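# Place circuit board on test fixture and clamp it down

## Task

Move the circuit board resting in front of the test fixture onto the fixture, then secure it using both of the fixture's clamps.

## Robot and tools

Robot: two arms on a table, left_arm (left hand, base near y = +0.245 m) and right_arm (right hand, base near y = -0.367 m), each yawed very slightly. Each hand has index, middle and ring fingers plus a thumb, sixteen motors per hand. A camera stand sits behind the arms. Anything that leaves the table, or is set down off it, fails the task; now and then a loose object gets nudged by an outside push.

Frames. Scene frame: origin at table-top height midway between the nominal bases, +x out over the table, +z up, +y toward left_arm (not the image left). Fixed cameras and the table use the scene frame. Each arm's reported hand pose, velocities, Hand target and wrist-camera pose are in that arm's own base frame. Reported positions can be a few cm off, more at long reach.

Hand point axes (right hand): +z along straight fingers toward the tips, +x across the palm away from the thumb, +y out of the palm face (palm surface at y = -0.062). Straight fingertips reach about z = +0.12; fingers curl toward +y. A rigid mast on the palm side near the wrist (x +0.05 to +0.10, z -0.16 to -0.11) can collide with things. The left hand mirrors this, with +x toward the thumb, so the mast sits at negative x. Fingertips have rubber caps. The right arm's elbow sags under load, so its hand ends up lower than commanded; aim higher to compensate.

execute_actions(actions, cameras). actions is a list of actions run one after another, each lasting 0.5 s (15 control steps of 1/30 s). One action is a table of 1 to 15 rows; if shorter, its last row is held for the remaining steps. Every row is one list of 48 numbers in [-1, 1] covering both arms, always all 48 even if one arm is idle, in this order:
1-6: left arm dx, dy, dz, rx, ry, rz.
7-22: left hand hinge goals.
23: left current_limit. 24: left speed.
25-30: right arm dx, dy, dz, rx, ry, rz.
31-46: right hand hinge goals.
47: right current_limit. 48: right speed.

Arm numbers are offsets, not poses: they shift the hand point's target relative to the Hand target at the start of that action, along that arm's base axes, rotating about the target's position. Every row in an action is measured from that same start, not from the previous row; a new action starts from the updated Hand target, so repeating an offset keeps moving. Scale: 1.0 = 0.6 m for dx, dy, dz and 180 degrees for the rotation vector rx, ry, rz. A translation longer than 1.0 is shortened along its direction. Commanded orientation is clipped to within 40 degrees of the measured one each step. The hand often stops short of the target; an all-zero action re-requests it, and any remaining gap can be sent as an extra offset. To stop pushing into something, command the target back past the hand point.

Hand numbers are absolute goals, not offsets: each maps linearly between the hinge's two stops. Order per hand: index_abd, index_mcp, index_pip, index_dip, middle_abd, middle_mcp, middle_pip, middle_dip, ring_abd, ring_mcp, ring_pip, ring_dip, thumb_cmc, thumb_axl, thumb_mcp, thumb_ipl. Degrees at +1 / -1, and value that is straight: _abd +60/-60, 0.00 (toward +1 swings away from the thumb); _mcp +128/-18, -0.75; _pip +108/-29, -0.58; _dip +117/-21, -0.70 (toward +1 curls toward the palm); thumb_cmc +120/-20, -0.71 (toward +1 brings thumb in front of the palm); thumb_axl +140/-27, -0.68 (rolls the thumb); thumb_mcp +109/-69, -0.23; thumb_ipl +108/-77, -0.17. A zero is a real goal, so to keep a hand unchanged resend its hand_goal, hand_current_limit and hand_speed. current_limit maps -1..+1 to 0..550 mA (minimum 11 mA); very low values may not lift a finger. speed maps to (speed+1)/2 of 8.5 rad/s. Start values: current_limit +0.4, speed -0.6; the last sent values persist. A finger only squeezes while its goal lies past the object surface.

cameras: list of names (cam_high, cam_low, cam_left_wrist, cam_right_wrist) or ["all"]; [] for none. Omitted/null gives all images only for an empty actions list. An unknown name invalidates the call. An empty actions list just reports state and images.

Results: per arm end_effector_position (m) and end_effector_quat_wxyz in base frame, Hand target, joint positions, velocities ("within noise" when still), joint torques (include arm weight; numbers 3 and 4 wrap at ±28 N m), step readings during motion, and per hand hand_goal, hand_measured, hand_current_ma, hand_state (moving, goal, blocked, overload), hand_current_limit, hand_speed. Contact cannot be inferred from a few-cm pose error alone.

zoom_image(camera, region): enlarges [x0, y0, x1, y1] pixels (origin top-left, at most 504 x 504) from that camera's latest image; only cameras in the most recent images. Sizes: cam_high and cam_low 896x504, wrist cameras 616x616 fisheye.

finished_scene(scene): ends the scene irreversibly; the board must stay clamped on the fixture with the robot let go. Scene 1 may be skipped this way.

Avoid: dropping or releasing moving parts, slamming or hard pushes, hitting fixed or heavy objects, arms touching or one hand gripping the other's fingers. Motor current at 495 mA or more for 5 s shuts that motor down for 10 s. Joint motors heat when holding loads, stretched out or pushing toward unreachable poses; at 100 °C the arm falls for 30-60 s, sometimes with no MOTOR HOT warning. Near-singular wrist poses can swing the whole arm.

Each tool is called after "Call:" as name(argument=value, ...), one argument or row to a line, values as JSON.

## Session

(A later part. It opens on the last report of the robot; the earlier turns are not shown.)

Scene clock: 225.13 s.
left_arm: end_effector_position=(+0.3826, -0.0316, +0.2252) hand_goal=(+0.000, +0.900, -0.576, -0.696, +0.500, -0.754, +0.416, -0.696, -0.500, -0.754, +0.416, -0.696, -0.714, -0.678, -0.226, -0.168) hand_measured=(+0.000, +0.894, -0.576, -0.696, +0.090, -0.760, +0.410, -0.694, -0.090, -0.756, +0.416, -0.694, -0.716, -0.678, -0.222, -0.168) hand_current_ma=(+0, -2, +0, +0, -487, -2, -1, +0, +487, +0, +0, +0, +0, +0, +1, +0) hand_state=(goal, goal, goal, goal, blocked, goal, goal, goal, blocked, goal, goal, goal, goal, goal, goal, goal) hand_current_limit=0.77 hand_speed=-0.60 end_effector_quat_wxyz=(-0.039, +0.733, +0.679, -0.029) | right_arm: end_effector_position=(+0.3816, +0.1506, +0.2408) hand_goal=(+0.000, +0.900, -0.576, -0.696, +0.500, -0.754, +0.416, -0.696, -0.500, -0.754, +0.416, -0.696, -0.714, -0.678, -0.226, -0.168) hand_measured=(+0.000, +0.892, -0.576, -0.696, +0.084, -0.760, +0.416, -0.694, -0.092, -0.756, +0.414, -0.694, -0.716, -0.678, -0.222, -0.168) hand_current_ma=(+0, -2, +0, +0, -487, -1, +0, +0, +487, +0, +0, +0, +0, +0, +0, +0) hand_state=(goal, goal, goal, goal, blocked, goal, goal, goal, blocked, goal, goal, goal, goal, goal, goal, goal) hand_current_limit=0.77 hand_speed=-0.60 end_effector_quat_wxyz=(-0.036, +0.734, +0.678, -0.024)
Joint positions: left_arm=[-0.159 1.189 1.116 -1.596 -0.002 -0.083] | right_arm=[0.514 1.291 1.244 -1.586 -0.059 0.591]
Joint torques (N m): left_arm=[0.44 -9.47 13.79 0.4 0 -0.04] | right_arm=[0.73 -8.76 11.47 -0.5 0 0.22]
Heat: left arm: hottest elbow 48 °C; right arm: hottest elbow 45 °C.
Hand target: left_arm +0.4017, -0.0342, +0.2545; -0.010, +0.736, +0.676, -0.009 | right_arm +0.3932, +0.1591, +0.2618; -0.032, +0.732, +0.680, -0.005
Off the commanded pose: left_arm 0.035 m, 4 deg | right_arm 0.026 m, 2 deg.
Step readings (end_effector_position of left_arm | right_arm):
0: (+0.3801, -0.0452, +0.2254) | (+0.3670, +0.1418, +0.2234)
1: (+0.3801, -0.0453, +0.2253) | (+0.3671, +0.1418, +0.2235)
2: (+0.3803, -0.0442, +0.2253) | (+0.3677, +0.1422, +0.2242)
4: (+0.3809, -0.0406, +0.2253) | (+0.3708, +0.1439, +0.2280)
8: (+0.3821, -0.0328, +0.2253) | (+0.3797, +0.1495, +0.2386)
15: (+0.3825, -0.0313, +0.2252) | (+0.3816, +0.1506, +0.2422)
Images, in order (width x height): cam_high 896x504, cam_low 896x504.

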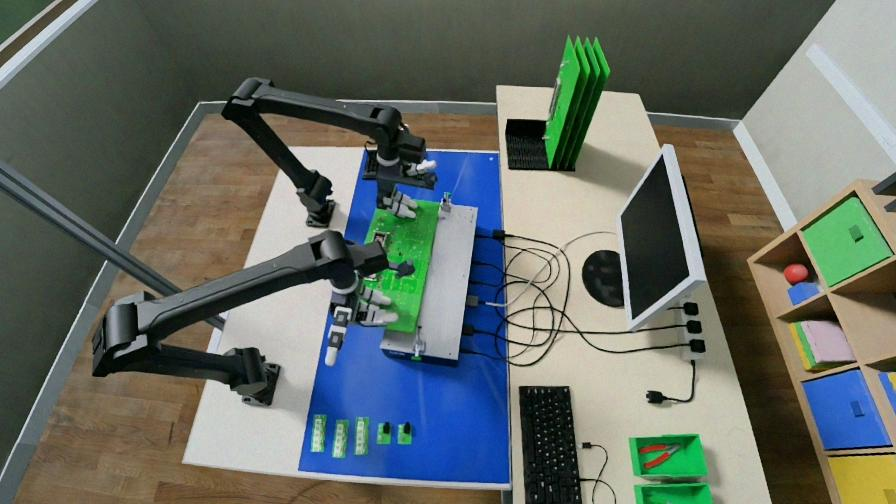

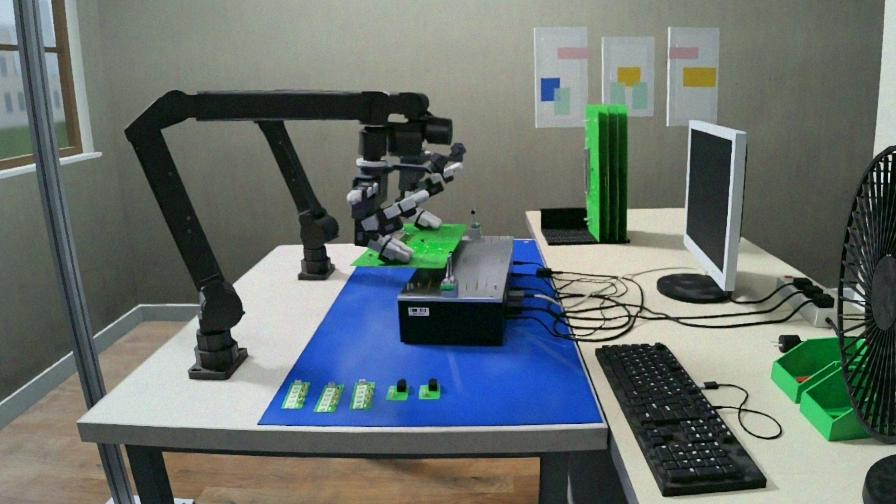

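Call:
execute_actions(
  actions=[
    [[0.044,-0.0113,0,0,0,0,0,0.9,-0.576,-0.696,0.5,-0.754,0.416,-0.696,-0.5,-0.754,0.416,-0.696,-0.714,-0.678,-0.226,-0.168,0.77,-0.6,0.0323,-0.0115,-0.005,0,0,0,0,0.9,-0.576,-0.696,0.5,-0.754,0.416,-0.696,-0.5,-0.754,0.416,-0.696,-0.714,-0.678,-0.226,-0.168,0.77,-0.6]],
  ],
  cameras=["all"],
)

Call:
zoom_image(
  camera="cam_low",
  region=[320, 190, 520, 340],
)

Call:
zoom_image(
  camera="cam_high",
  region=[320, 180, 500, 380],
)

Scene clock: 230.13 s.
left_arm: end_effector_position=(+0.4075, -0.0359, +0.2251) hand_goal=(+0.000, +0.900, -0.576, -0.696, +0.500, -0.754, +0.416, -0.696, -0.500, -0.754, +0.416, -0.696, -0.714, -0.678, -0.226, -0.168) hand_measured=(+0.000, +0.894, -0.576, -0.696, +0.090, -0.760, +0.410, -0.694, -0.090, -0.758, +0.416, -0.694, -0.716, -0.678, -0.222, -0.168) hand_current_ma=(+0, -2, +0, +0, -487, -2, -1, +0, +487, -1, +0, +0, +0, +0, +1, +0) hand_state=(goal, goal, goal, goal, blocked, goal, goal, goal, blocked, goal, goal, goal, goal, goal, goal, goal) hand_current_limit=0.77 hand_speed=-0.60 end_effector_quat_wxyz=(-0.039, +0.733, +0.678, -0.030) | right_arm: end_effector_position=(+0.3954, +0.1474, +0.2361) hand_goal=(+0.000, +0.900, -0.576, -0.696, +0.500, -0.754, +0.416, -0.696, -0.500, -0.754, +0.416, -0.696, -0.714, -0.678, -0.226, -0.168) hand_measured=(+0.000, +0.892, -0.576, -0.696, +0.084, -0.760, +0.414, -0.694, -0.092, -0.756, +0.416, -0.694, -0.716, -0.678, -0.222, -0.168) hand_current_ma=(+0, -2, +0, +0, -487, -1, +0, +0, +487, +0, +0, +0, +0, +0, +0, +0) hand_state=(goal, goal, goal, goal, blocked, goal, goal, goal, blocked, goal, goal, goal, goal, goal, goal, goal) hand_current_limit=0.77 hand_speed=-0.60 end_effector_quat_wxyz=(-0.037, +0.734, +0.678, -0.030)
Joint positions: left_arm=[-0.159 1.256 1.172 -1.584 -0.001 -0.082] | right_arm=[0.488 1.328 1.267 -1.586 -0.057 0.565]
Joint torques (N m): left_arm=[0.03 -10.05 14.06 0.53 -0.03 -0.08] | right_arm=[-0.67 -9.99 11.56 -0.06 0.06 0.08]
Heat: left arm: hottest elbow 47 °C; right arm: hottest elbow 45 °C.
Hand target: left_arm +0.4281, -0.0410, +0.2546; -0.010, +0.736, +0.676, -0.009 | right_arm +0.4127, +0.1521, +0.2589; -0.032, +0.732, +0.680, -0.005
Off the commanded pose: left_arm 0.036 m, 4 deg | right_arm 0.029 m, 3 deg.
Step readings (end_effector_position of left_arm | right_arm):
0: (+0.3826, -0.0317, +0.2252) | (+0.3816, +0.1506, +0.2408)
1: (+0.3827, -0.0317, +0.2254) | (+0.3816, +0.1506, +0.2408)
2: (+0.3832, -0.0318, +0.2256) | (+0.3818, +0.1508, +0.2408)
4: (+0.3875, -0.0324, +0.2269) | (+0.3845, +0.1511, +0.2407)
8: (+0.4020, -0.0348, +0.2288) | (+0.3921, +0.1489, +0.2386)
15: (+0.4075, -0.0359, +0.2251) | (+0.3953, +0.1472, +0.2361)
camera_calibration:
cam_left_wrist: T_world_to_cam=[[-0.657399, -0.752067, 0.0471248, 0.192919], [-0.435534, 0.430255, 0.79069, -0.0357752], [-0.614928, 0.499275, -0.6104, 0.532045], [0, 0, 0, 1]] pos_world=[0.438413, -0.105156, 0.343956]
cam_right_wrist: T_world_to_cam=[[0.532551, -0.835557, -0.135034, -0.0138076], [-0.48055, -0.42982, 0.764412, 0.0291759], [-0.69675, -0.342198, -0.630428, 0.590891], [0, 0, 0, 1]] pos_world=[0.433077, 0.203205, 0.348348]

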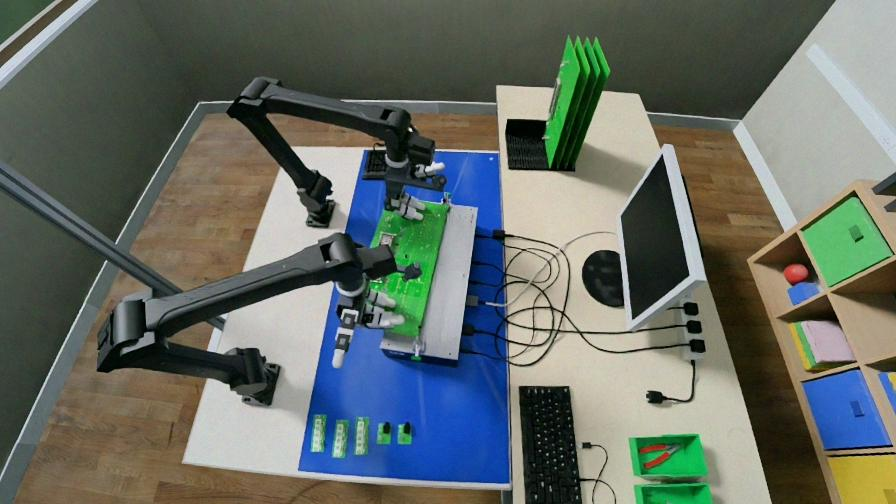

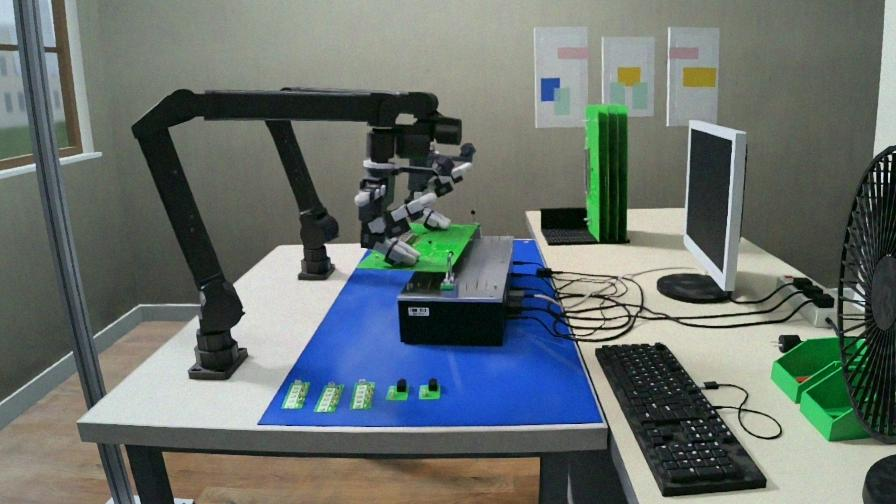

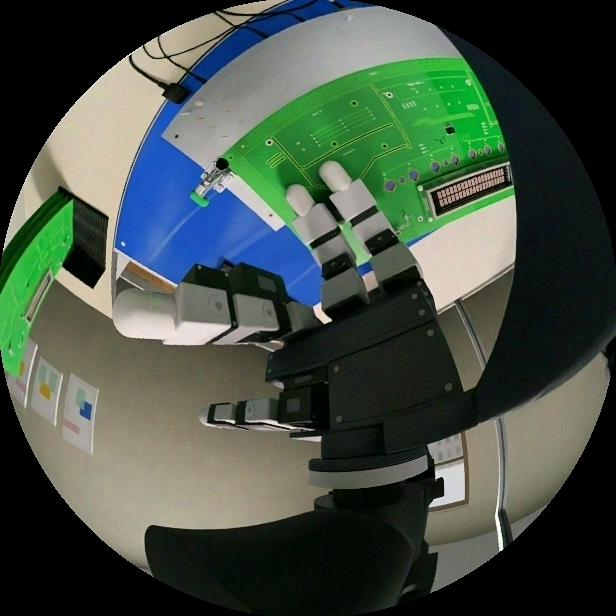

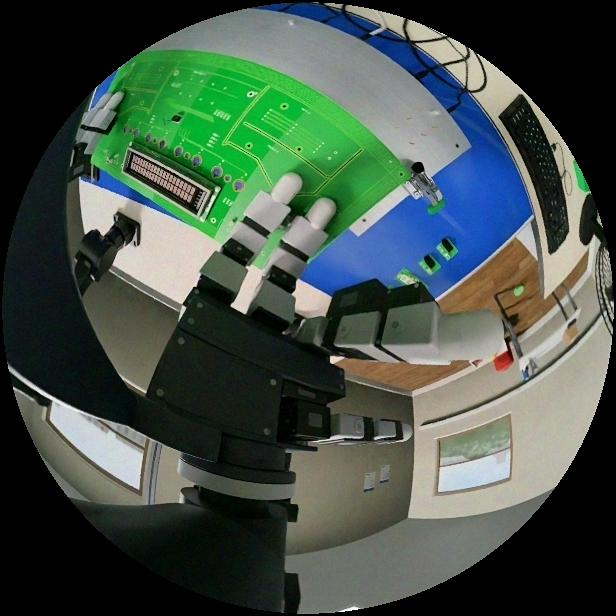

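Scaled by 2.520 from the camera's 896x504 image, which has a finer 1280x720 frame.

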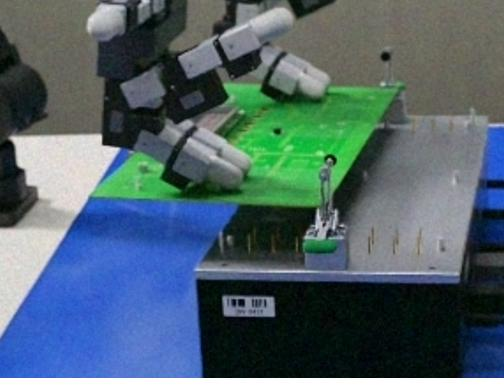

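Scaled by 2.520 from the camera's 896x504 image, which has a finer 1280x720 frame.

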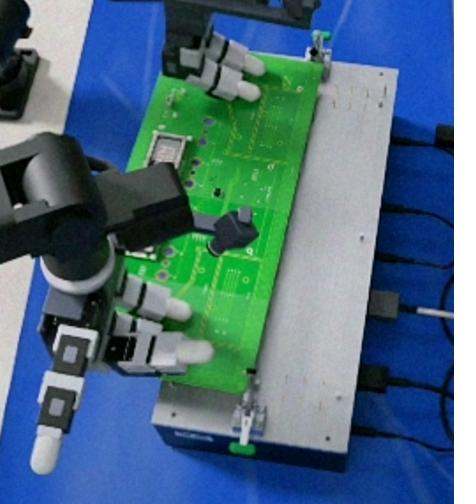

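Call:
zoom_image(
  camera="cam_left_wrist",
  region=[150, 100, 300, 240],
)

Call:
zoom_image(
  camera="cam_right_wrist",
  region=[340, 120, 480, 250],
)

Call:
zoom_image(
  camera="cam_high",
  region=[370, 310, 440, 370],
)

Call:
zoom_image(
  camera="cam_high",
  region=[410, 180, 480, 240],
)

Scaled by 3.360 from the camera's 616x616 image, which has a finer 880x880 frame.

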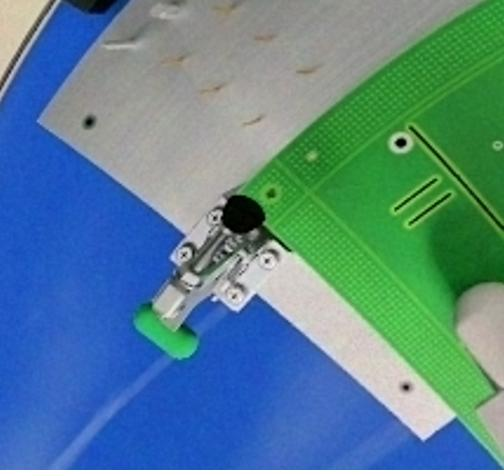

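Scaled by 3.600 from the camera's 616x616 image, which has a finer 880x880 frame.

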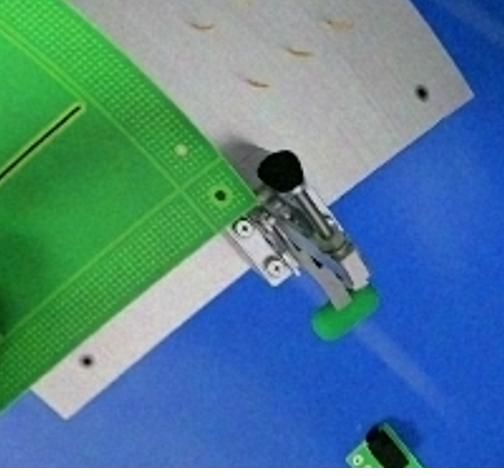

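Scaled by 7.200 from the camera's 896x504 image, which has a finer 1280x720 frame.

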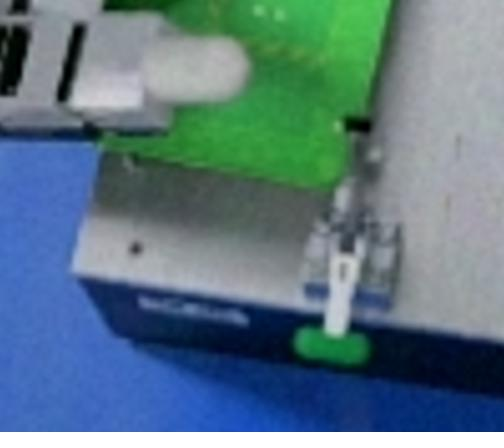

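Scaled by 7.200 from the camera's 896x504 image, which has a finer 1280x720 frame.

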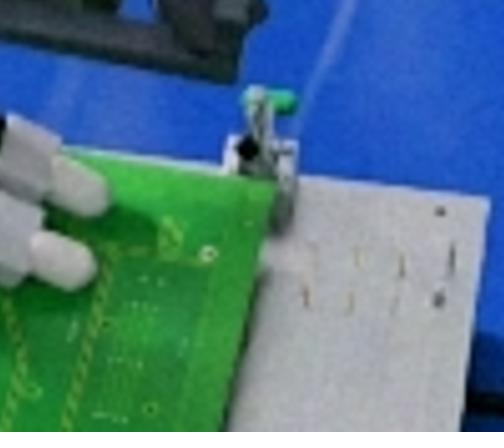

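Call:
execute_actions(
  actions=[
    [[0.0167,0.0005,0,0,0,0,0,0.9,-0.576,-0.696,0.5,-0.754,0.416,-0.696,-0.5,-0.754,0.416,-0.696,-0.714,-0.678,-0.226,-0.168,0.77,-0.6,0.0267,-0.0008,0.0025,0,0,0,0,0.9,-0.576,-0.696,0.5,-0.754,0.416,-0.696,-0.5,-0.754,0.416,-0.696,-0.714,-0.678,-0.226,-0.168,0.77,-0.6]],
    [[0.0167,0.0005,0,0,0,0,0,0.9,-0.576,-0.696,0.5,-0.754,0.416,-0.696,-0.5,-0.754,0.416,-0.696,-0.714,-0.678,-0.226,-0.168,0.77,-0.6,0.0267,-0.0008,0.0025,0,0,0,0,0.9,-0.576,-0.696,0.5,-0.754,0.416,-0.696,-0.5,-0.754,0.416,-0.696,-0.714,-0.678,-0.226,-0.168,0.77,-0.6]],
  ],
  cameras=["cam_low","cam_high","cam_right_wrist"],
)

Call:
zoom_image(
  camera="cam_low",
  region=[320, 190, 520, 340],
)

Call:
zoom_image(
  camera="cam_high",
  region=[370, 310, 440, 370],
)

Call:
zoom_image(
  camera="cam_high",
  region=[410, 180, 480, 240],
)

Scene clock: 238.53 s.
left_arm: end_effector_position=(+0.4264, -0.0368, +0.2265) hand_goal=(+0.000, +0.900, -0.576, -0.696, +0.500, -0.754, +0.416, -0.696, -0.500, -0.754, +0.416, -0.696, -0.714, -0.678, -0.226, -0.168) hand_measured=(+0.000, +0.894, -0.576, -0.696, +0.090, -0.760, +0.410, -0.694, -0.090, -0.756, +0.416, -0.694, -0.716, -0.678, -0.222, -0.168) hand_current_ma=(+0, -2, +0, +0, -487, -2, -1, +0, +487, +0, +0, +0, +0, +0, +1, +0) hand_state=(goal, goal, goal, goal, blocked, goal, goal, goal, blocked, goal, goal, goal, goal, goal, goal, goal) hand_current_limit=0.77 hand_speed=-0.60 end_effector_quat_wxyz=(-0.039, +0.732, +0.679, -0.028) | right_arm: end_effector_position=(+0.4281, +0.1461, +0.2393) hand_goal=(+0.000, +0.900, -0.576, -0.696, +0.500, -0.754, +0.416, -0.696, -0.500, -0.754, +0.416, -0.696, -0.714, -0.678, -0.226, -0.168) hand_measured=(+0.000, +0.892, -0.576, -0.696, +0.084, -0.758, +0.414, -0.694, -0.092, -0.756, +0.416, -0.694, -0.716, -0.678, -0.222, -0.168) hand_current_ma=(+0, -2, +0, +0, -487, +0, +0, +0, +487, +0, +0, +0, +0, +0, +0, +0) hand_state=(goal, goal, goal, goal, blocked, goal, goal, goal, blocked, goal, goal, goal, goal, goal, goal, goal) hand_current_limit=0.77 hand_speed=-0.60 end_effector_quat_wxyz=(-0.036, +0.735, +0.676, -0.028)
Joint positions: left_arm=[-0.156 1.304 1.218 -1.58 -0.004 -0.081] | right_arm=[0.448 1.401 1.344 -1.589 -0.053 0.529]
Joint torques (N m): left_arm=[0.56 -10.05 14.06 0.59 0.07 0.01] | right_arm=[-0.79 -10.34 11.81 -0.31 -0.05 0]
Heat: left arm: hottest elbow 47 °C; right arm: hottest elbow 45 °C.
Hand target: left_arm +0.4483, -0.0404, +0.2546; -0.010, +0.736, +0.676, -0.009 | right_arm +0.4447, +0.1513, +0.2619; -0.032, +0.732, +0.680, -0.005
Off the commanded pose: left_arm 0.036 m, 4 deg | right_arm 0.028 m, 3 deg.
Step readings (end_effector_position of left_arm | right_arm):
0: (+0.4075, -0.0359, +0.2251) | (+0.3954, +0.1474, +0.2361)
1: (+0.4075, -0.0359, +0.2251) | (+0.3955, +0.1475, +0.2363)
2: (+0.4078, -0.0359, +0.2253) | (+0.3961, +0.1475, +0.2364)
4: (+0.4095, -0.0361, +0.2262) | (+0.3999, +0.1479, +0.2379)
8: (+0.4147, -0.0366, +0.2278) | (+0.4091, +0.1471, +0.2398)
15: (+0.4164, -0.0368, +0.2269) | (+0.4120, +0.1469, +0.2383)
16: (+0.4164, -0.0368, +0.2269) | (+0.4121, +0.1470, +0.2384)
17: (+0.4167, -0.0369, +0.2269) | (+0.4128, +0.1470, +0.2388)
19: (+0.4186, -0.0364, +0.2273) | (+0.4163, +0.1468, +0.2401)
23: (+0.4243, -0.0364, +0.2277) | (+0.4255, +0.1462, +0.2413)
30: (+0.4264, -0.0368, +0.2265) | (+0.4282, +0.1461, +0.2394)
camera_calibration:
cam_right_wrist: T_world_to_cam=[[0.530124, -0.837398, -0.133167, -0.0310013], [-0.485521, -0.428539, 0.761987, 0.0444434], [-0.695153, -0.339292, -0.633753, 0.614933], [0, 0, 0, 1]] pos_world=[0.465485, 0.201727, 0.351722]
Images, in order (width x height): cam_high 896x504, cam_low 896x504, cam_right_wrist 616x616.

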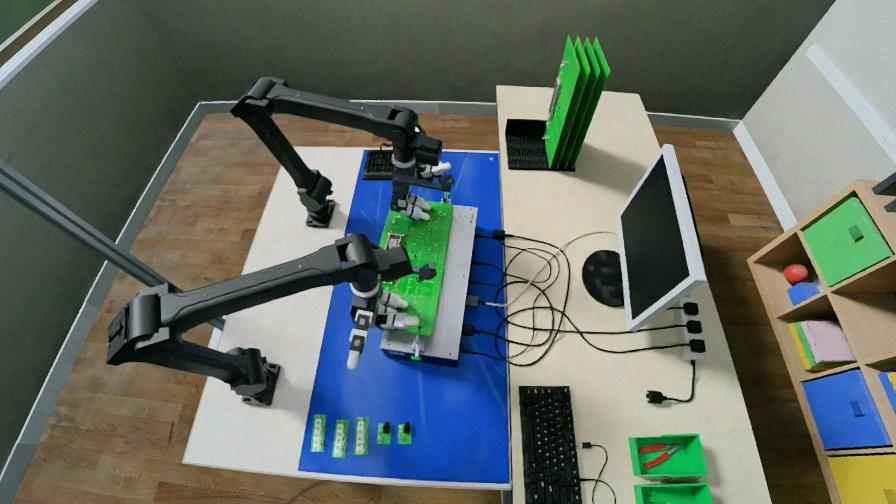

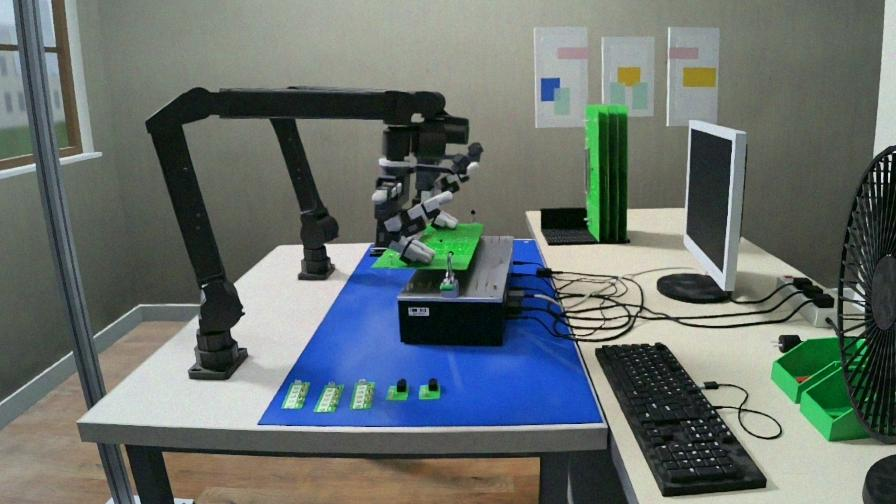

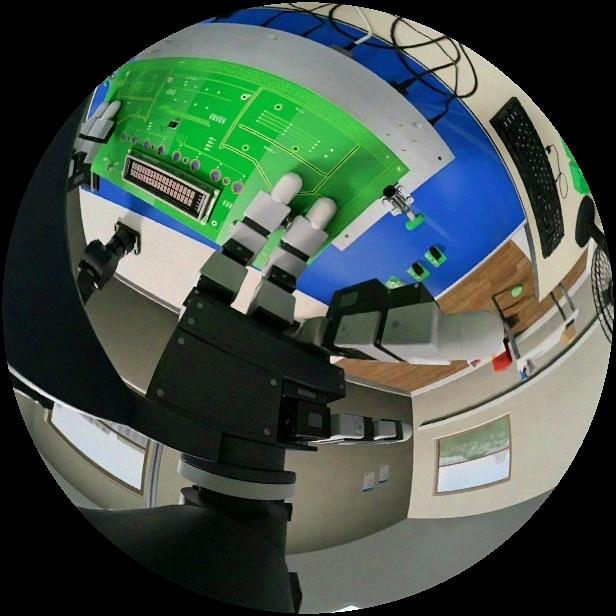

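Scaled by 2.520 from the camera's 896x504 image, which has a finer 1280x720 frame.

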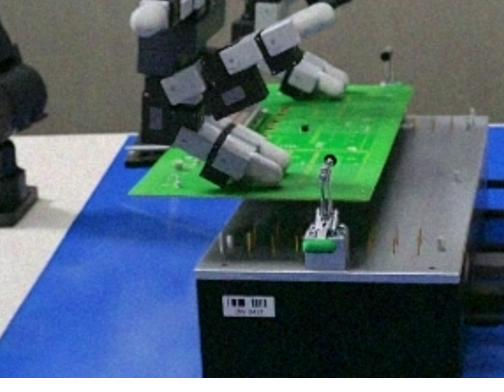

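Scaled by 7.200 from the camera's 896x504 image, which has a finer 1280x720 frame.

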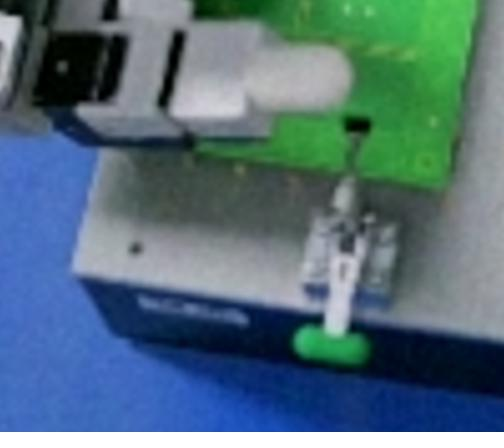

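Scaled by 7.200 from the camera's 896x504 image, which has a finer 1280x720 frame.

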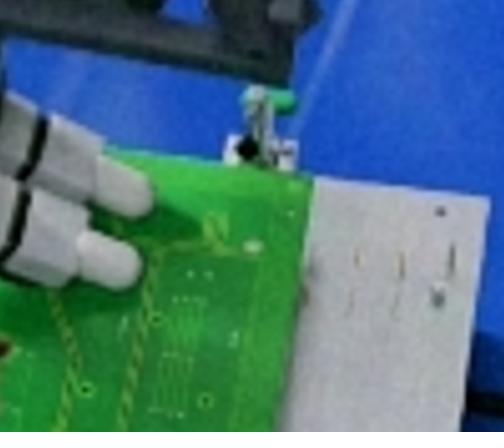

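Call:
execute_actions(
  actions=[
    [[0.0282,-0.0043,0,0,0,0,0,0.9,-0.576,-0.696,0.5,-0.754,0.416,-0.696,-0.5,-0.754,0.416,-0.696,-0.714,-0.678,-0.226,-0.168,0.77,-0.6,0.0247,-0.0048,-0.0015,0,0,0,0,0.9,-0.576,-0.696,0.5,-0.754,0.416,-0.696,-0.5,-0.754,0.416,-0.696,-0.714,-0.678,-0.226,-0.168,0.77,-0.6]],
    [[0.0282,-0.0043,0,0,0,0,0,0.9,-0.576,-0.696,0.5,-0.754,0.416,-0.696,-0.5,-0.754,0.416,-0.696,-0.714,-0.678,-0.226,-0.168,0.77,-0.6,0.0247,-0.0048,-0.0015,0,0,0,0,0.9,-0.576,-0.696,0.5,-0.754,0.416,-0.696,-0.5,-0.754,0.416,-0.696,-0.714,-0.678,-0.226,-0.168,0.77,-0.6]],
  ],
  cameras=["all"],
)

Call:
zoom_image(
  camera="cam_low",
  region=[340, 190, 540, 340],
)

Call:
zoom_image(
  camera="cam_high",
  region=[380, 310, 450, 370],
)

Call:
zoom_image(
  camera="cam_high",
  region=[410, 180, 480, 240],
)

Call:
zoom_image(
  camera="cam_right_wrist",
  region=[260, 120, 460, 280],
)

Call:
zoom_image(
  camera="cam_left_wrist",
  region=[180, 100, 380, 260],
)

Scene clock: 242.00 s.
left_arm: end_effector_position=(+0.4607, -0.0411, +0.2260) hand_goal=(+0.000, +0.900, -0.576, -0.696, +0.500, -0.754, +0.416, -0.696, -0.500, -0.754, +0.416, -0.696, -0.714, -0.678, -0.226, -0.168) hand_measured=(+0.000, +0.894, -0.576, -0.696, +0.090, -0.762, +0.410, -0.694, -0.090, -0.756, +0.416, -0.694, -0.716, -0.678, -0.222, -0.168) hand_current_ma=(+0, -2, +0, +0, -487, -3, -1, +0, +487, +0, +0, +0, +0, +0, +1, +0) hand_state=(goal, goal, goal, goal, blocked, goal, goal, goal, blocked, goal, goal, goal, goal, goal, goal, goal) hand_current_limit=0.77 hand_speed=-0.60 end_effector_quat_wxyz=(-0.039, +0.732, +0.680, -0.028) | right_arm: end_effector_position=(+0.4575, +0.1411, +0.2381) hand_goal=(+0.000, +0.900, -0.576, -0.696, +0.500, -0.754, +0.416, -0.696, -0.500, -0.754, +0.416, -0.696, -0.714, -0.678, -0.226, -0.168) hand_measured=(+0.000, +0.892, -0.576, -0.696, +0.084, -0.758, +0.414, -0.694, -0.092, -0.756, +0.416, -0.694, -0.716, -0.678, -0.222, -0.168) hand_current_ma=(+0, -2, +0, +0, -487, +0, +0, +0, +487, +0, +0, +0, +0, +0, +0, +0) hand_state=(goal, goal, goal, goal, blocked, goal, goal, goal, blocked, goal, goal, goal, goal, goal, goal, goal) hand_current_limit=0.77 hand_speed=-0.60 end_effector_quat_wxyz=(-0.037, +0.735, +0.676, -0.028)
Joint positions: left_arm=[-0.153 1.395 1.303 -1.575 -0.005 -0.08] | right_arm=[0.407 1.466 1.409 -1.591 -0.051 0.488]
Joint torques (N m): left_arm=[0.44 -12.04 14.08 0.46 0.09 -0.02] | right_arm=[-0.79 -11.69 11.47 -0.1 -0.12 0.01]
Heat: left arm: hottest elbow 47 °C; right arm: hottest elbow 46 °C.
Hand target: left_arm +0.4820, -0.0455, +0.2546; -0.010, +0.736, +0.676, -0.009 | right_arm +0.4743, +0.1454, +0.2600; -0.032, +0.732, +0.680, -0.005
Off the commanded pose: left_arm 0.036 m, 4 deg | right_arm 0.028 m, 3 deg.
Step readings (end_effector_position of left_arm | right_arm):
0: (+0.4264, -0.0368, +0.2265) | (+0.4281, +0.1461, +0.2393)
1: (+0.4264, -0.0368, +0.2265) | (+0.4282, +0.1460, +0.2395)
2: (+0.4271, -0.0369, +0.2267) | (+0.4287, +0.1459, +0.2396)
4: (+0.4306, -0.0371, +0.2277) | (+0.4317, +0.1454, +0.2405)
8: (+0.4407, -0.0382, +0.2285) | (+0.4402, +0.1438, +0.2412)
15: (+0.4435, -0.0388, +0.2257) | (+0.4426, +0.1436, +0.2391)
16: (+0.4435, -0.0388, +0.2257) | (+0.4427, +0.1436, +0.2391)
17: (+0.4442, -0.0389, +0.2261) | (+0.4433, +0.1436, +0.2393)
19: (+0.4477, -0.0391, +0.2274) | (+0.4466, +0.1430, +0.2400)
23: (+0.4578, -0.0406, +0.2290) | (+0.4551, +0.1412, +0.2405)
30: (+0.4607, -0.0411, +0.2260) | (+0.4575, +0.1410, +0.2381)
camera_calibration:
cam_left_wrist: T_world_to_cam=[[-0.654915, -0.754462, 0.043292, 0.223491], [-0.438633, 0.426157, 0.791196, -0.00993647], [-0.615376, 0.499176, -0.610029, 0.567952], [0, 0, 0, 1]] pos_world=[0.491514, -0.110658, 0.344654]
cam_right_wrist: T_world_to_cam=[[0.52959, -0.837481, -0.134756, -0.0503603], [-0.484884, -0.429232, 0.762002, 0.0573146], [-0.696004, -0.338208, -0.633399, 0.633069], [0, 0, 0, 1]] pos_world=[0.49508, 0.196534, 0.350525]

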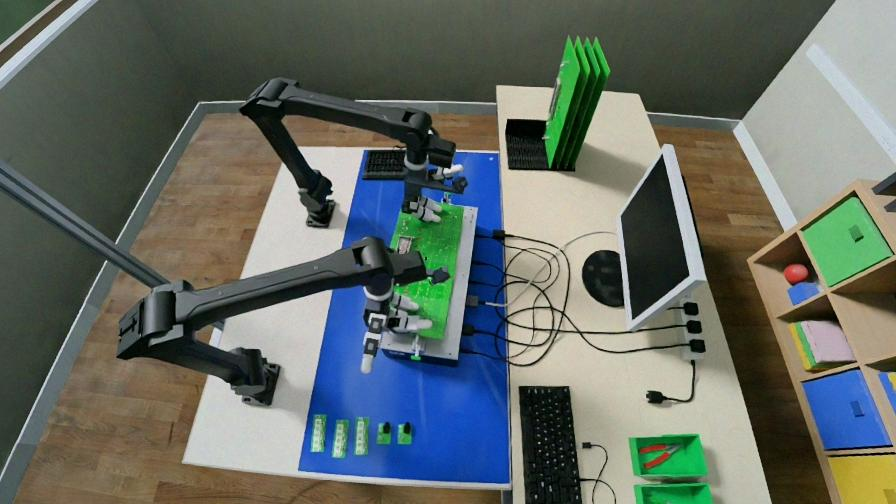

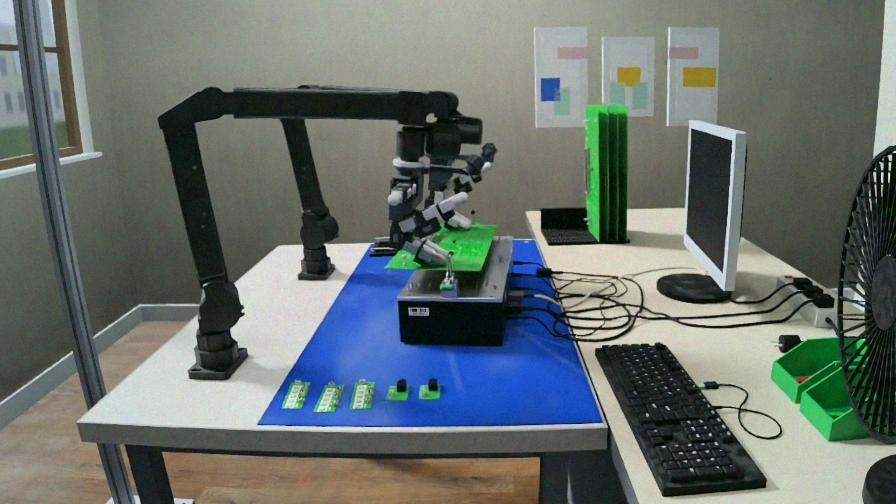

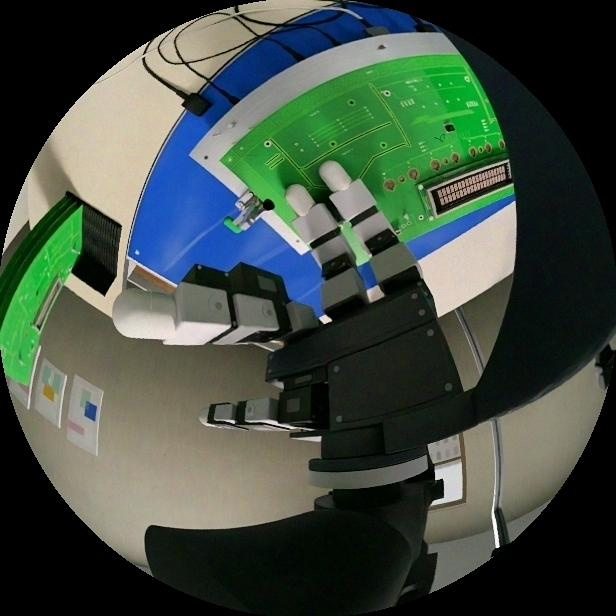

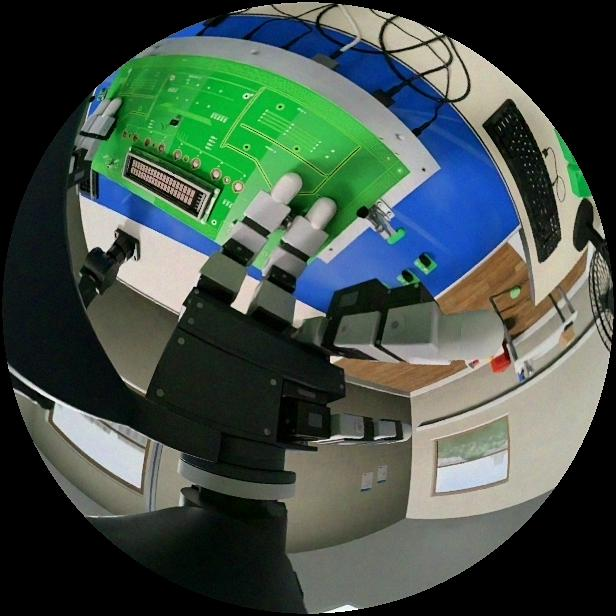

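Scaled by 2.520 from the camera's 896x504 image, which has a finer 1280x720 frame.

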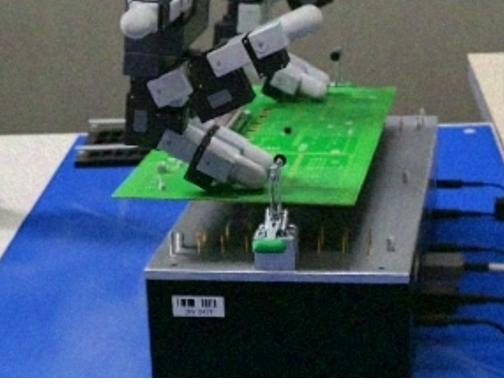

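Scaled by 7.200 from the camera's 896x504 image, which has a finer 1280x720 frame.

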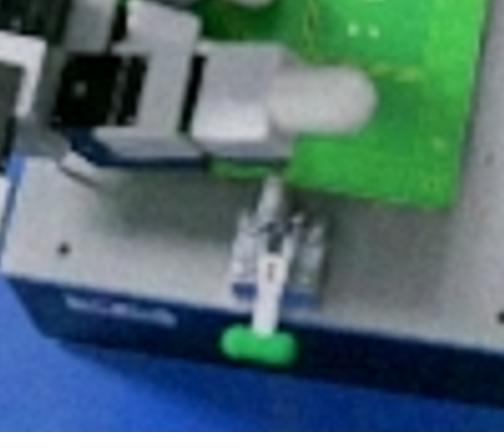

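Scaled by 7.200 from the camera's 896x504 image, which has a finer 1280x720 frame.

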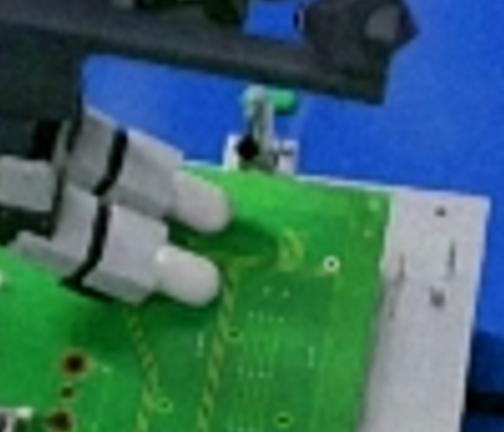

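Scaled by 2.520 from the camera's 616x616 image, which has a finer 880x880 frame.

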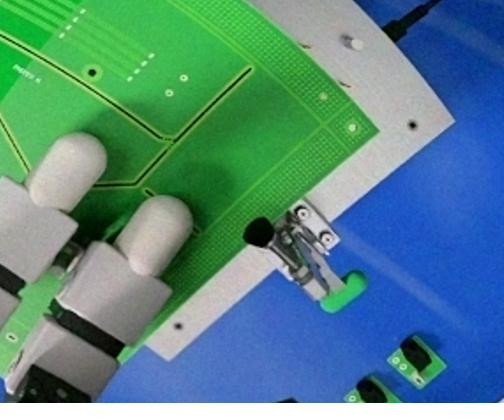

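Scaled by 2.520 from the camera's 616x616 image, which has a finer 880x880 frame.

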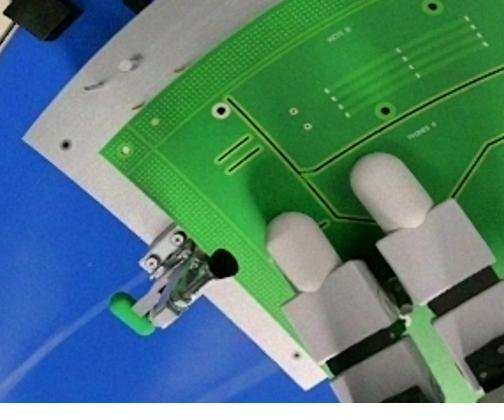

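Call:
execute_actions(
  actions=[
    [[0,0,-0.02,0,0,0,0,0.9,-0.576,-0.696,0.5,-0.754,0.416,-0.696,-0.5,-0.754,0.416,-0.696,-0.714,-0.678,-0.226,-0.168,0.77,-0.6,0.0067,-0.0006,-0.02,0,0,0,0,0.9,-0.576,-0.696,0.5,-0.754,0.416,-0.696,-0.5,-0.754,0.416,-0.696,-0.714,-0.678,-0.226,-0.168,0.77,-0.6]],
  ],
  cameras=[],
)

Scene clock: 244.87 s.
left_arm: end_effector_position=(+0.4674, -0.0422, +0.2266) hand_goal=(+0.000, +0.900, -0.576, -0.696, +0.500, -0.754, +0.416, -0.696, -0.500, -0.754, +0.416, -0.696, -0.714, -0.678, -0.226, -0.168) hand_measured=(+0.000, +0.894, -0.576, -0.696, +0.090, -0.762, +0.410, -0.694, -0.090, -0.758, +0.414, -0.694, -0.716, -0.678, -0.222, -0.168) hand_current_ma=(+0, -2, +0, +0, -487, -3, -1, +0, +487, -1, +0, +0, +0, +0, +1, +0) hand_state=(goal, goal, goal, goal, blocked, goal, goal, goal, blocked, goal, goal, goal, goal, goal, goal, goal) hand_current_limit=0.77 hand_speed=-0.60 end_effector_quat_wxyz=(-0.030, +0.732, +0.680, -0.021) | right_arm: end_effector_position=(+0.4606, +0.1405, +0.2335) hand_goal=(+0.000, +0.900, -0.576, -0.696, +0.500, -0.754, +0.416, -0.696, -0.500, -0.754, +0.416, -0.696, -0.714, -0.678, -0.226, -0.168) hand_measured=(+0.000, +0.892, -0.576, -0.696, +0.084, -0.758, +0.414, -0.694, -0.092, -0.756, +0.416, -0.694, -0.716, -0.678, -0.222, -0.168) hand_current_ma=(+0, -2, +0, +0, -487, +0, +0, +0, +487, +0, +0, +0, +0, +0, +0, +0) hand_state=(goal, goal, goal, goal, blocked, goal, goal, goal, blocked, goal, goal, goal, goal, goal, goal, goal) hand_current_limit=0.77 hand_speed=-0.60 end_effector_quat_wxyz=(-0.038, +0.735, +0.676, -0.030)
Joint positions: left_arm=[-0.153 1.397 1.303 -1.549 -0.005 -0.08] | right_arm=[0.402 1.476 1.409 -1.586 -0.051 0.483]
Joint torques (N m): left_arm=[0.44 -11.81 12.08 0.76 0.11 -0.01] | right_arm=[-0.15 -11.81 10.29 0.96 -0.03 0.01]
Heat: left arm: hottest elbow 47 °C; right arm: hottest elbow 46 °C.
Hand target: left_arm +0.4821, -0.0455, +0.2425; -0.010, +0.736, +0.676, -0.009 | right_arm +0.4783, +0.1451, +0.2480; -0.032, +0.732, +0.680, -0.005
Off the commanded pose: left_arm 0.022 m, 3 deg | right_arm 0.023 m, 3 deg.
Step readings (end_effector_position of left_arm | right_arm):
0: (+0.4607, -0.0411, +0.2260) | (+0.4575, +0.1411, +0.2381)
1: (+0.4607, -0.0411, +0.2260) | (+0.4575, +0.1411, +0.2381)
2: (+0.4609, -0.0412, +0.2261) | (+0.4575, +0.1411, +0.2381)
4: (+0.4627, -0.0414, +0.2265) | (+0.4577, +0.1411, +0.2376)
8: (+0.4660, -0.0419, +0.2273) | (+0.4593, +0.1407, +0.2353)
15: (+0.4673, -0.0421, +0.2268) | (+0.4606, +0.1405, +0.2335)
No camera images: "cameras" was empty.

Call:
execute_actions(
  actions=[
    [[-0.008,0,-0.015,0,0,0,0,0.9,-0.576,-0.696,0.5,-0.754,0.416,-0.696,-0.5,-0.754,0.416,-0.696,-0.714,-0.678,-0.226,-0.168,0.77,-0.6,0,0,-0.015,0,0,0,0,0.9,-0.576,-0.696,0.5,-0.754,0.416,-0.696,-0.5,-0.754,0.416,-0.696,-0.714,-0.678,-0.226,-0.168,0.77,-0.6]],
  ],
  cameras=["cam_low"],
)

Call:
zoom_image(
  camera="cam_low",
  region=[340, 190, 540, 340],
)

Scene clock: 246.67 s.
left_arm: end_effector_position=(+0.4714, -0.0420, +0.2255) hand_goal=(+0.000, +0.900, -0.576, -0.696, +0.500, -0.754, +0.416, -0.696, -0.500, -0.754, +0.416, -0.696, -0.714, -0.678, -0.226, -0.168) hand_measured=(+0.000, +0.894, -0.576, -0.696, +0.090, -0.762, +0.410, -0.694, -0.090, -0.758, +0.414, -0.694, -0.716, -0.678, -0.222, -0.168) hand_current_ma=(+0, -2, +0, +0, -487, -3, -1, +0, +487, -1, +0, +0, +0, +0, +1, +0) hand_state=(goal, goal, goal, goal, blocked, goal, goal, goal, blocked, goal, goal, goal, goal, goal, goal, goal) hand_current_limit=0.77 hand_speed=-0.60 end_effector_quat_wxyz=(-0.024, +0.732, +0.681, -0.014) | right_arm: end_effector_position=(+0.4660, +0.1405, +0.2340) hand_goal=(+0.000, +0.900, -0.576, -0.696, +0.500, -0.754, +0.416, -0.696, -0.500, -0.754, +0.416, -0.696, -0.714, -0.678, -0.226, -0.168) hand_measured=(+0.000, +0.892, -0.576, -0.696, +0.084, -0.758, +0.414, -0.694, -0.092, -0.756, +0.416, -0.694, -0.716, -0.678, -0.222, -0.168) hand_current_ma=(+0, -2, +0, +0, -487, +0, +0, +0, +487, +0, +0, +0, +0, +0, +0, +0) hand_state=(goal, goal, goal, goal, blocked, goal, goal, goal, blocked, goal, goal, goal, goal, goal, goal, goal) hand_current_limit=0.77 hand_speed=-0.60 end_effector_quat_wxyz=(-0.034, +0.736, +0.676, -0.022)
Joint positions: left_arm=[-0.153 1.397 1.297 -1.526 -0.007 -0.08] | right_arm=[0.399 1.478 1.409 -1.566 -0.049 0.483]
Joint torques (N m): left_arm=[0.32 -12.69 9.95 0.9 0.22 0] | right_arm=[-0.85 -11.81 8.59 1.05 -0.22 0.05]
Heat: left arm: hottest elbow 47 °C; right arm: hottest elbow 47 °C.
Hand target: left_arm +0.4772, -0.0457, +0.2335; -0.010, +0.736, +0.676, -0.009 | right_arm +0.4784, +0.1452, +0.2390; -0.032, +0.732, +0.680, -0.005
Off the commanded pose: left_arm 0.011 m, 2 deg | right_arm 0.014 m, 2 deg.
Step readings (end_effector_position of left_arm | right_arm):
0: (+0.4674, -0.0422, +0.2266) | (+0.4606, +0.1405, +0.2335)
1: (+0.4674, -0.0422, +0.2266) | (+0.4607, +0.1406, +0.2335)
2: (+0.4678, -0.0421, +0.2267) | (+0.4610, +0.1406, +0.2336)
4: (+0.4696, -0.0422, +0.2272) | (+0.4625, +0.1407, +0.2339)
8: (+0.4722, -0.0421, +0.2278) | (+0.4652, +0.1404, +0.2344)
15: (+0.4715, -0.0420, +0.2257) | (+0.4658, +0.1404, +0.2341)
Images, in order (width x height): cam_low 896x504.

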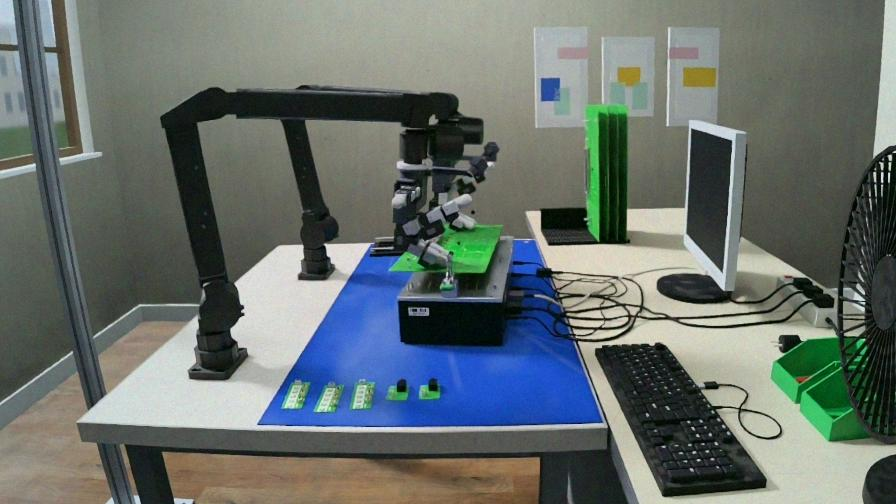

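Scaled by 2.520 from the camera's 896x504 image, which has a finer 1280x720 frame.

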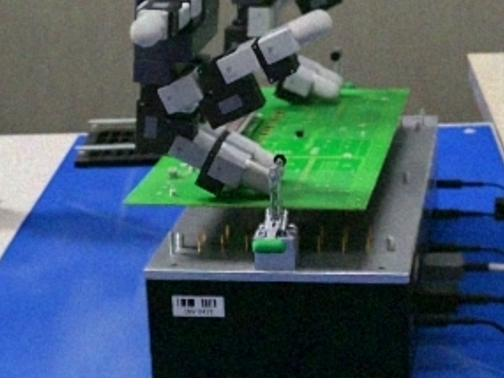

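Call:
execute_actions(
  actions=[
    [[0,0,-0.0167,0,0,0,0,0.9,-0.576,-0.696,0.5,-0.754,0.416,-0.696,-0.5,-0.754,0.416,-0.696,-0.714,-0.678,-0.226,-0.168,0.77,-0.6,0,0,-0.0167,0,0,0,0,0.9,-0.576,-0.696,0.5,-0.754,0.416,-0.696,-0.5,-0.754,0.416,-0.696,-0.714,-0.678,-0.226,-0.168,0.77,-0.6]],
  ],
  cameras=["cam_low"],
)

Call:
zoom_image(
  camera="cam_low",
  region=[340, 190, 540, 340],
)

Scene clock: 248.83 s.
left_arm: end_effector_position=(+0.4708, -0.0405, +0.2162) hand_goal=(+0.000, +0.900, -0.576, -0.696, +0.500, -0.754, +0.416, -0.696, -0.500, -0.754, +0.416, -0.696, -0.714, -0.678, -0.226, -0.168) hand_measured=(+0.000, +0.894, -0.576, -0.696, +0.090, -0.762, +0.410, -0.694, -0.090, -0.758, +0.416, -0.694, -0.716, -0.678, -0.222, -0.168) hand_current_ma=(+0, -2, +0, +0, -487, -3, -2, +0, +487, -1, +0, +0, +0, +0, +1, +0) hand_state=(goal, goal, goal, goal, blocked, goal, goal, goal, blocked, goal, goal, goal, goal, goal, goal, goal) hand_current_limit=0.77 hand_speed=-0.60 end_effector_quat_wxyz=(-0.024, +0.732, +0.681, -0.013) | right_arm: end_effector_position=(+0.4702, +0.1412, +0.2293) hand_goal=(+0.000, +0.900, -0.576, -0.696, +0.500, -0.754, +0.416, -0.696, -0.500, -0.754, +0.416, -0.696, -0.714, -0.678, -0.226, -0.168) hand_measured=(+0.000, +0.892, -0.576, -0.696, +0.084, -0.758, +0.416, -0.694, -0.092, -0.756, +0.414, -0.694, -0.716, -0.678, -0.222, -0.168) hand_current_ma=(+0, -2, +0, +0, -487, +0, +0, +0, +487, +0, +0, +0, +0, +0, +0, +0) hand_state=(goal, goal, goal, goal, blocked, goal, goal, goal, blocked, goal, goal, goal, goal, goal, goal, goal) hand_current_limit=0.77 hand_speed=-0.60 end_effector_quat_wxyz=(-0.031, +0.737, +0.675, -0.017)
Joint positions: left_arm=[-0.151 1.397 1.272 -1.5 -0.01 -0.08] | right_arm=[0.398 1.482 1.4 -1.541 -0.046 0.483]
Joint torques (N m): left_arm=[0.15 -12.16 9.95 0.88 0.31 0.01] | right_arm=[-0.5 -10.99 7.58 1.11 -0.33 -0.02]
Heat: left arm: hottest elbow 46 °C; right arm: hottest elbow 47 °C.
Hand target: left_arm +0.4772, -0.0455, +0.2234; -0.010, +0.736, +0.676, -0.009 | right_arm +0.4783, +0.1452, +0.2290; -0.032, +0.732, +0.680, -0.005
Off the commanded pose: left_arm 0.011 m, 2 deg | right_arm 0.009 m, 2 deg.
Step readings (end_effector_position of left_arm | right_arm):
0: (+0.4714, -0.0420, +0.2255) | (+0.4660, +0.1405, +0.2340)
1: (+0.4715, -0.0420, +0.2255) | (+0.4660, +0.1405, +0.2340)
2: (+0.4717, -0.0419, +0.2250) | (+0.4664, +0.1406, +0.2341)
4: (+0.4724, -0.0413, +0.2231) | (+0.4681, +0.1408, +0.2344)
8: (+0.4711, -0.0405, +0.2178) | (+0.4700, +0.1411, +0.2325)
15: (+0.4708, -0.0405, +0.2162) | (+0.4702, +0.1412, +0.2293)
Images, in order (width x height): cam_low 896x504.

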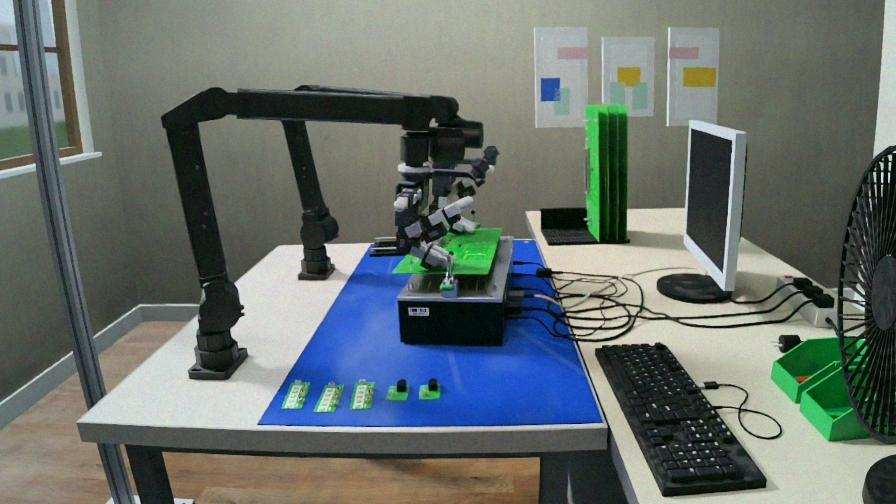

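Scaled by 2.520 from the camera's 896x504 image, which has a finer 1280x720 frame.

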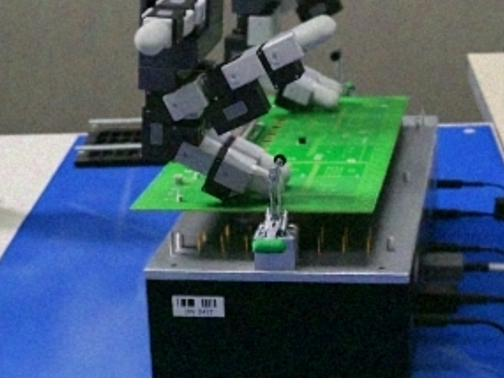

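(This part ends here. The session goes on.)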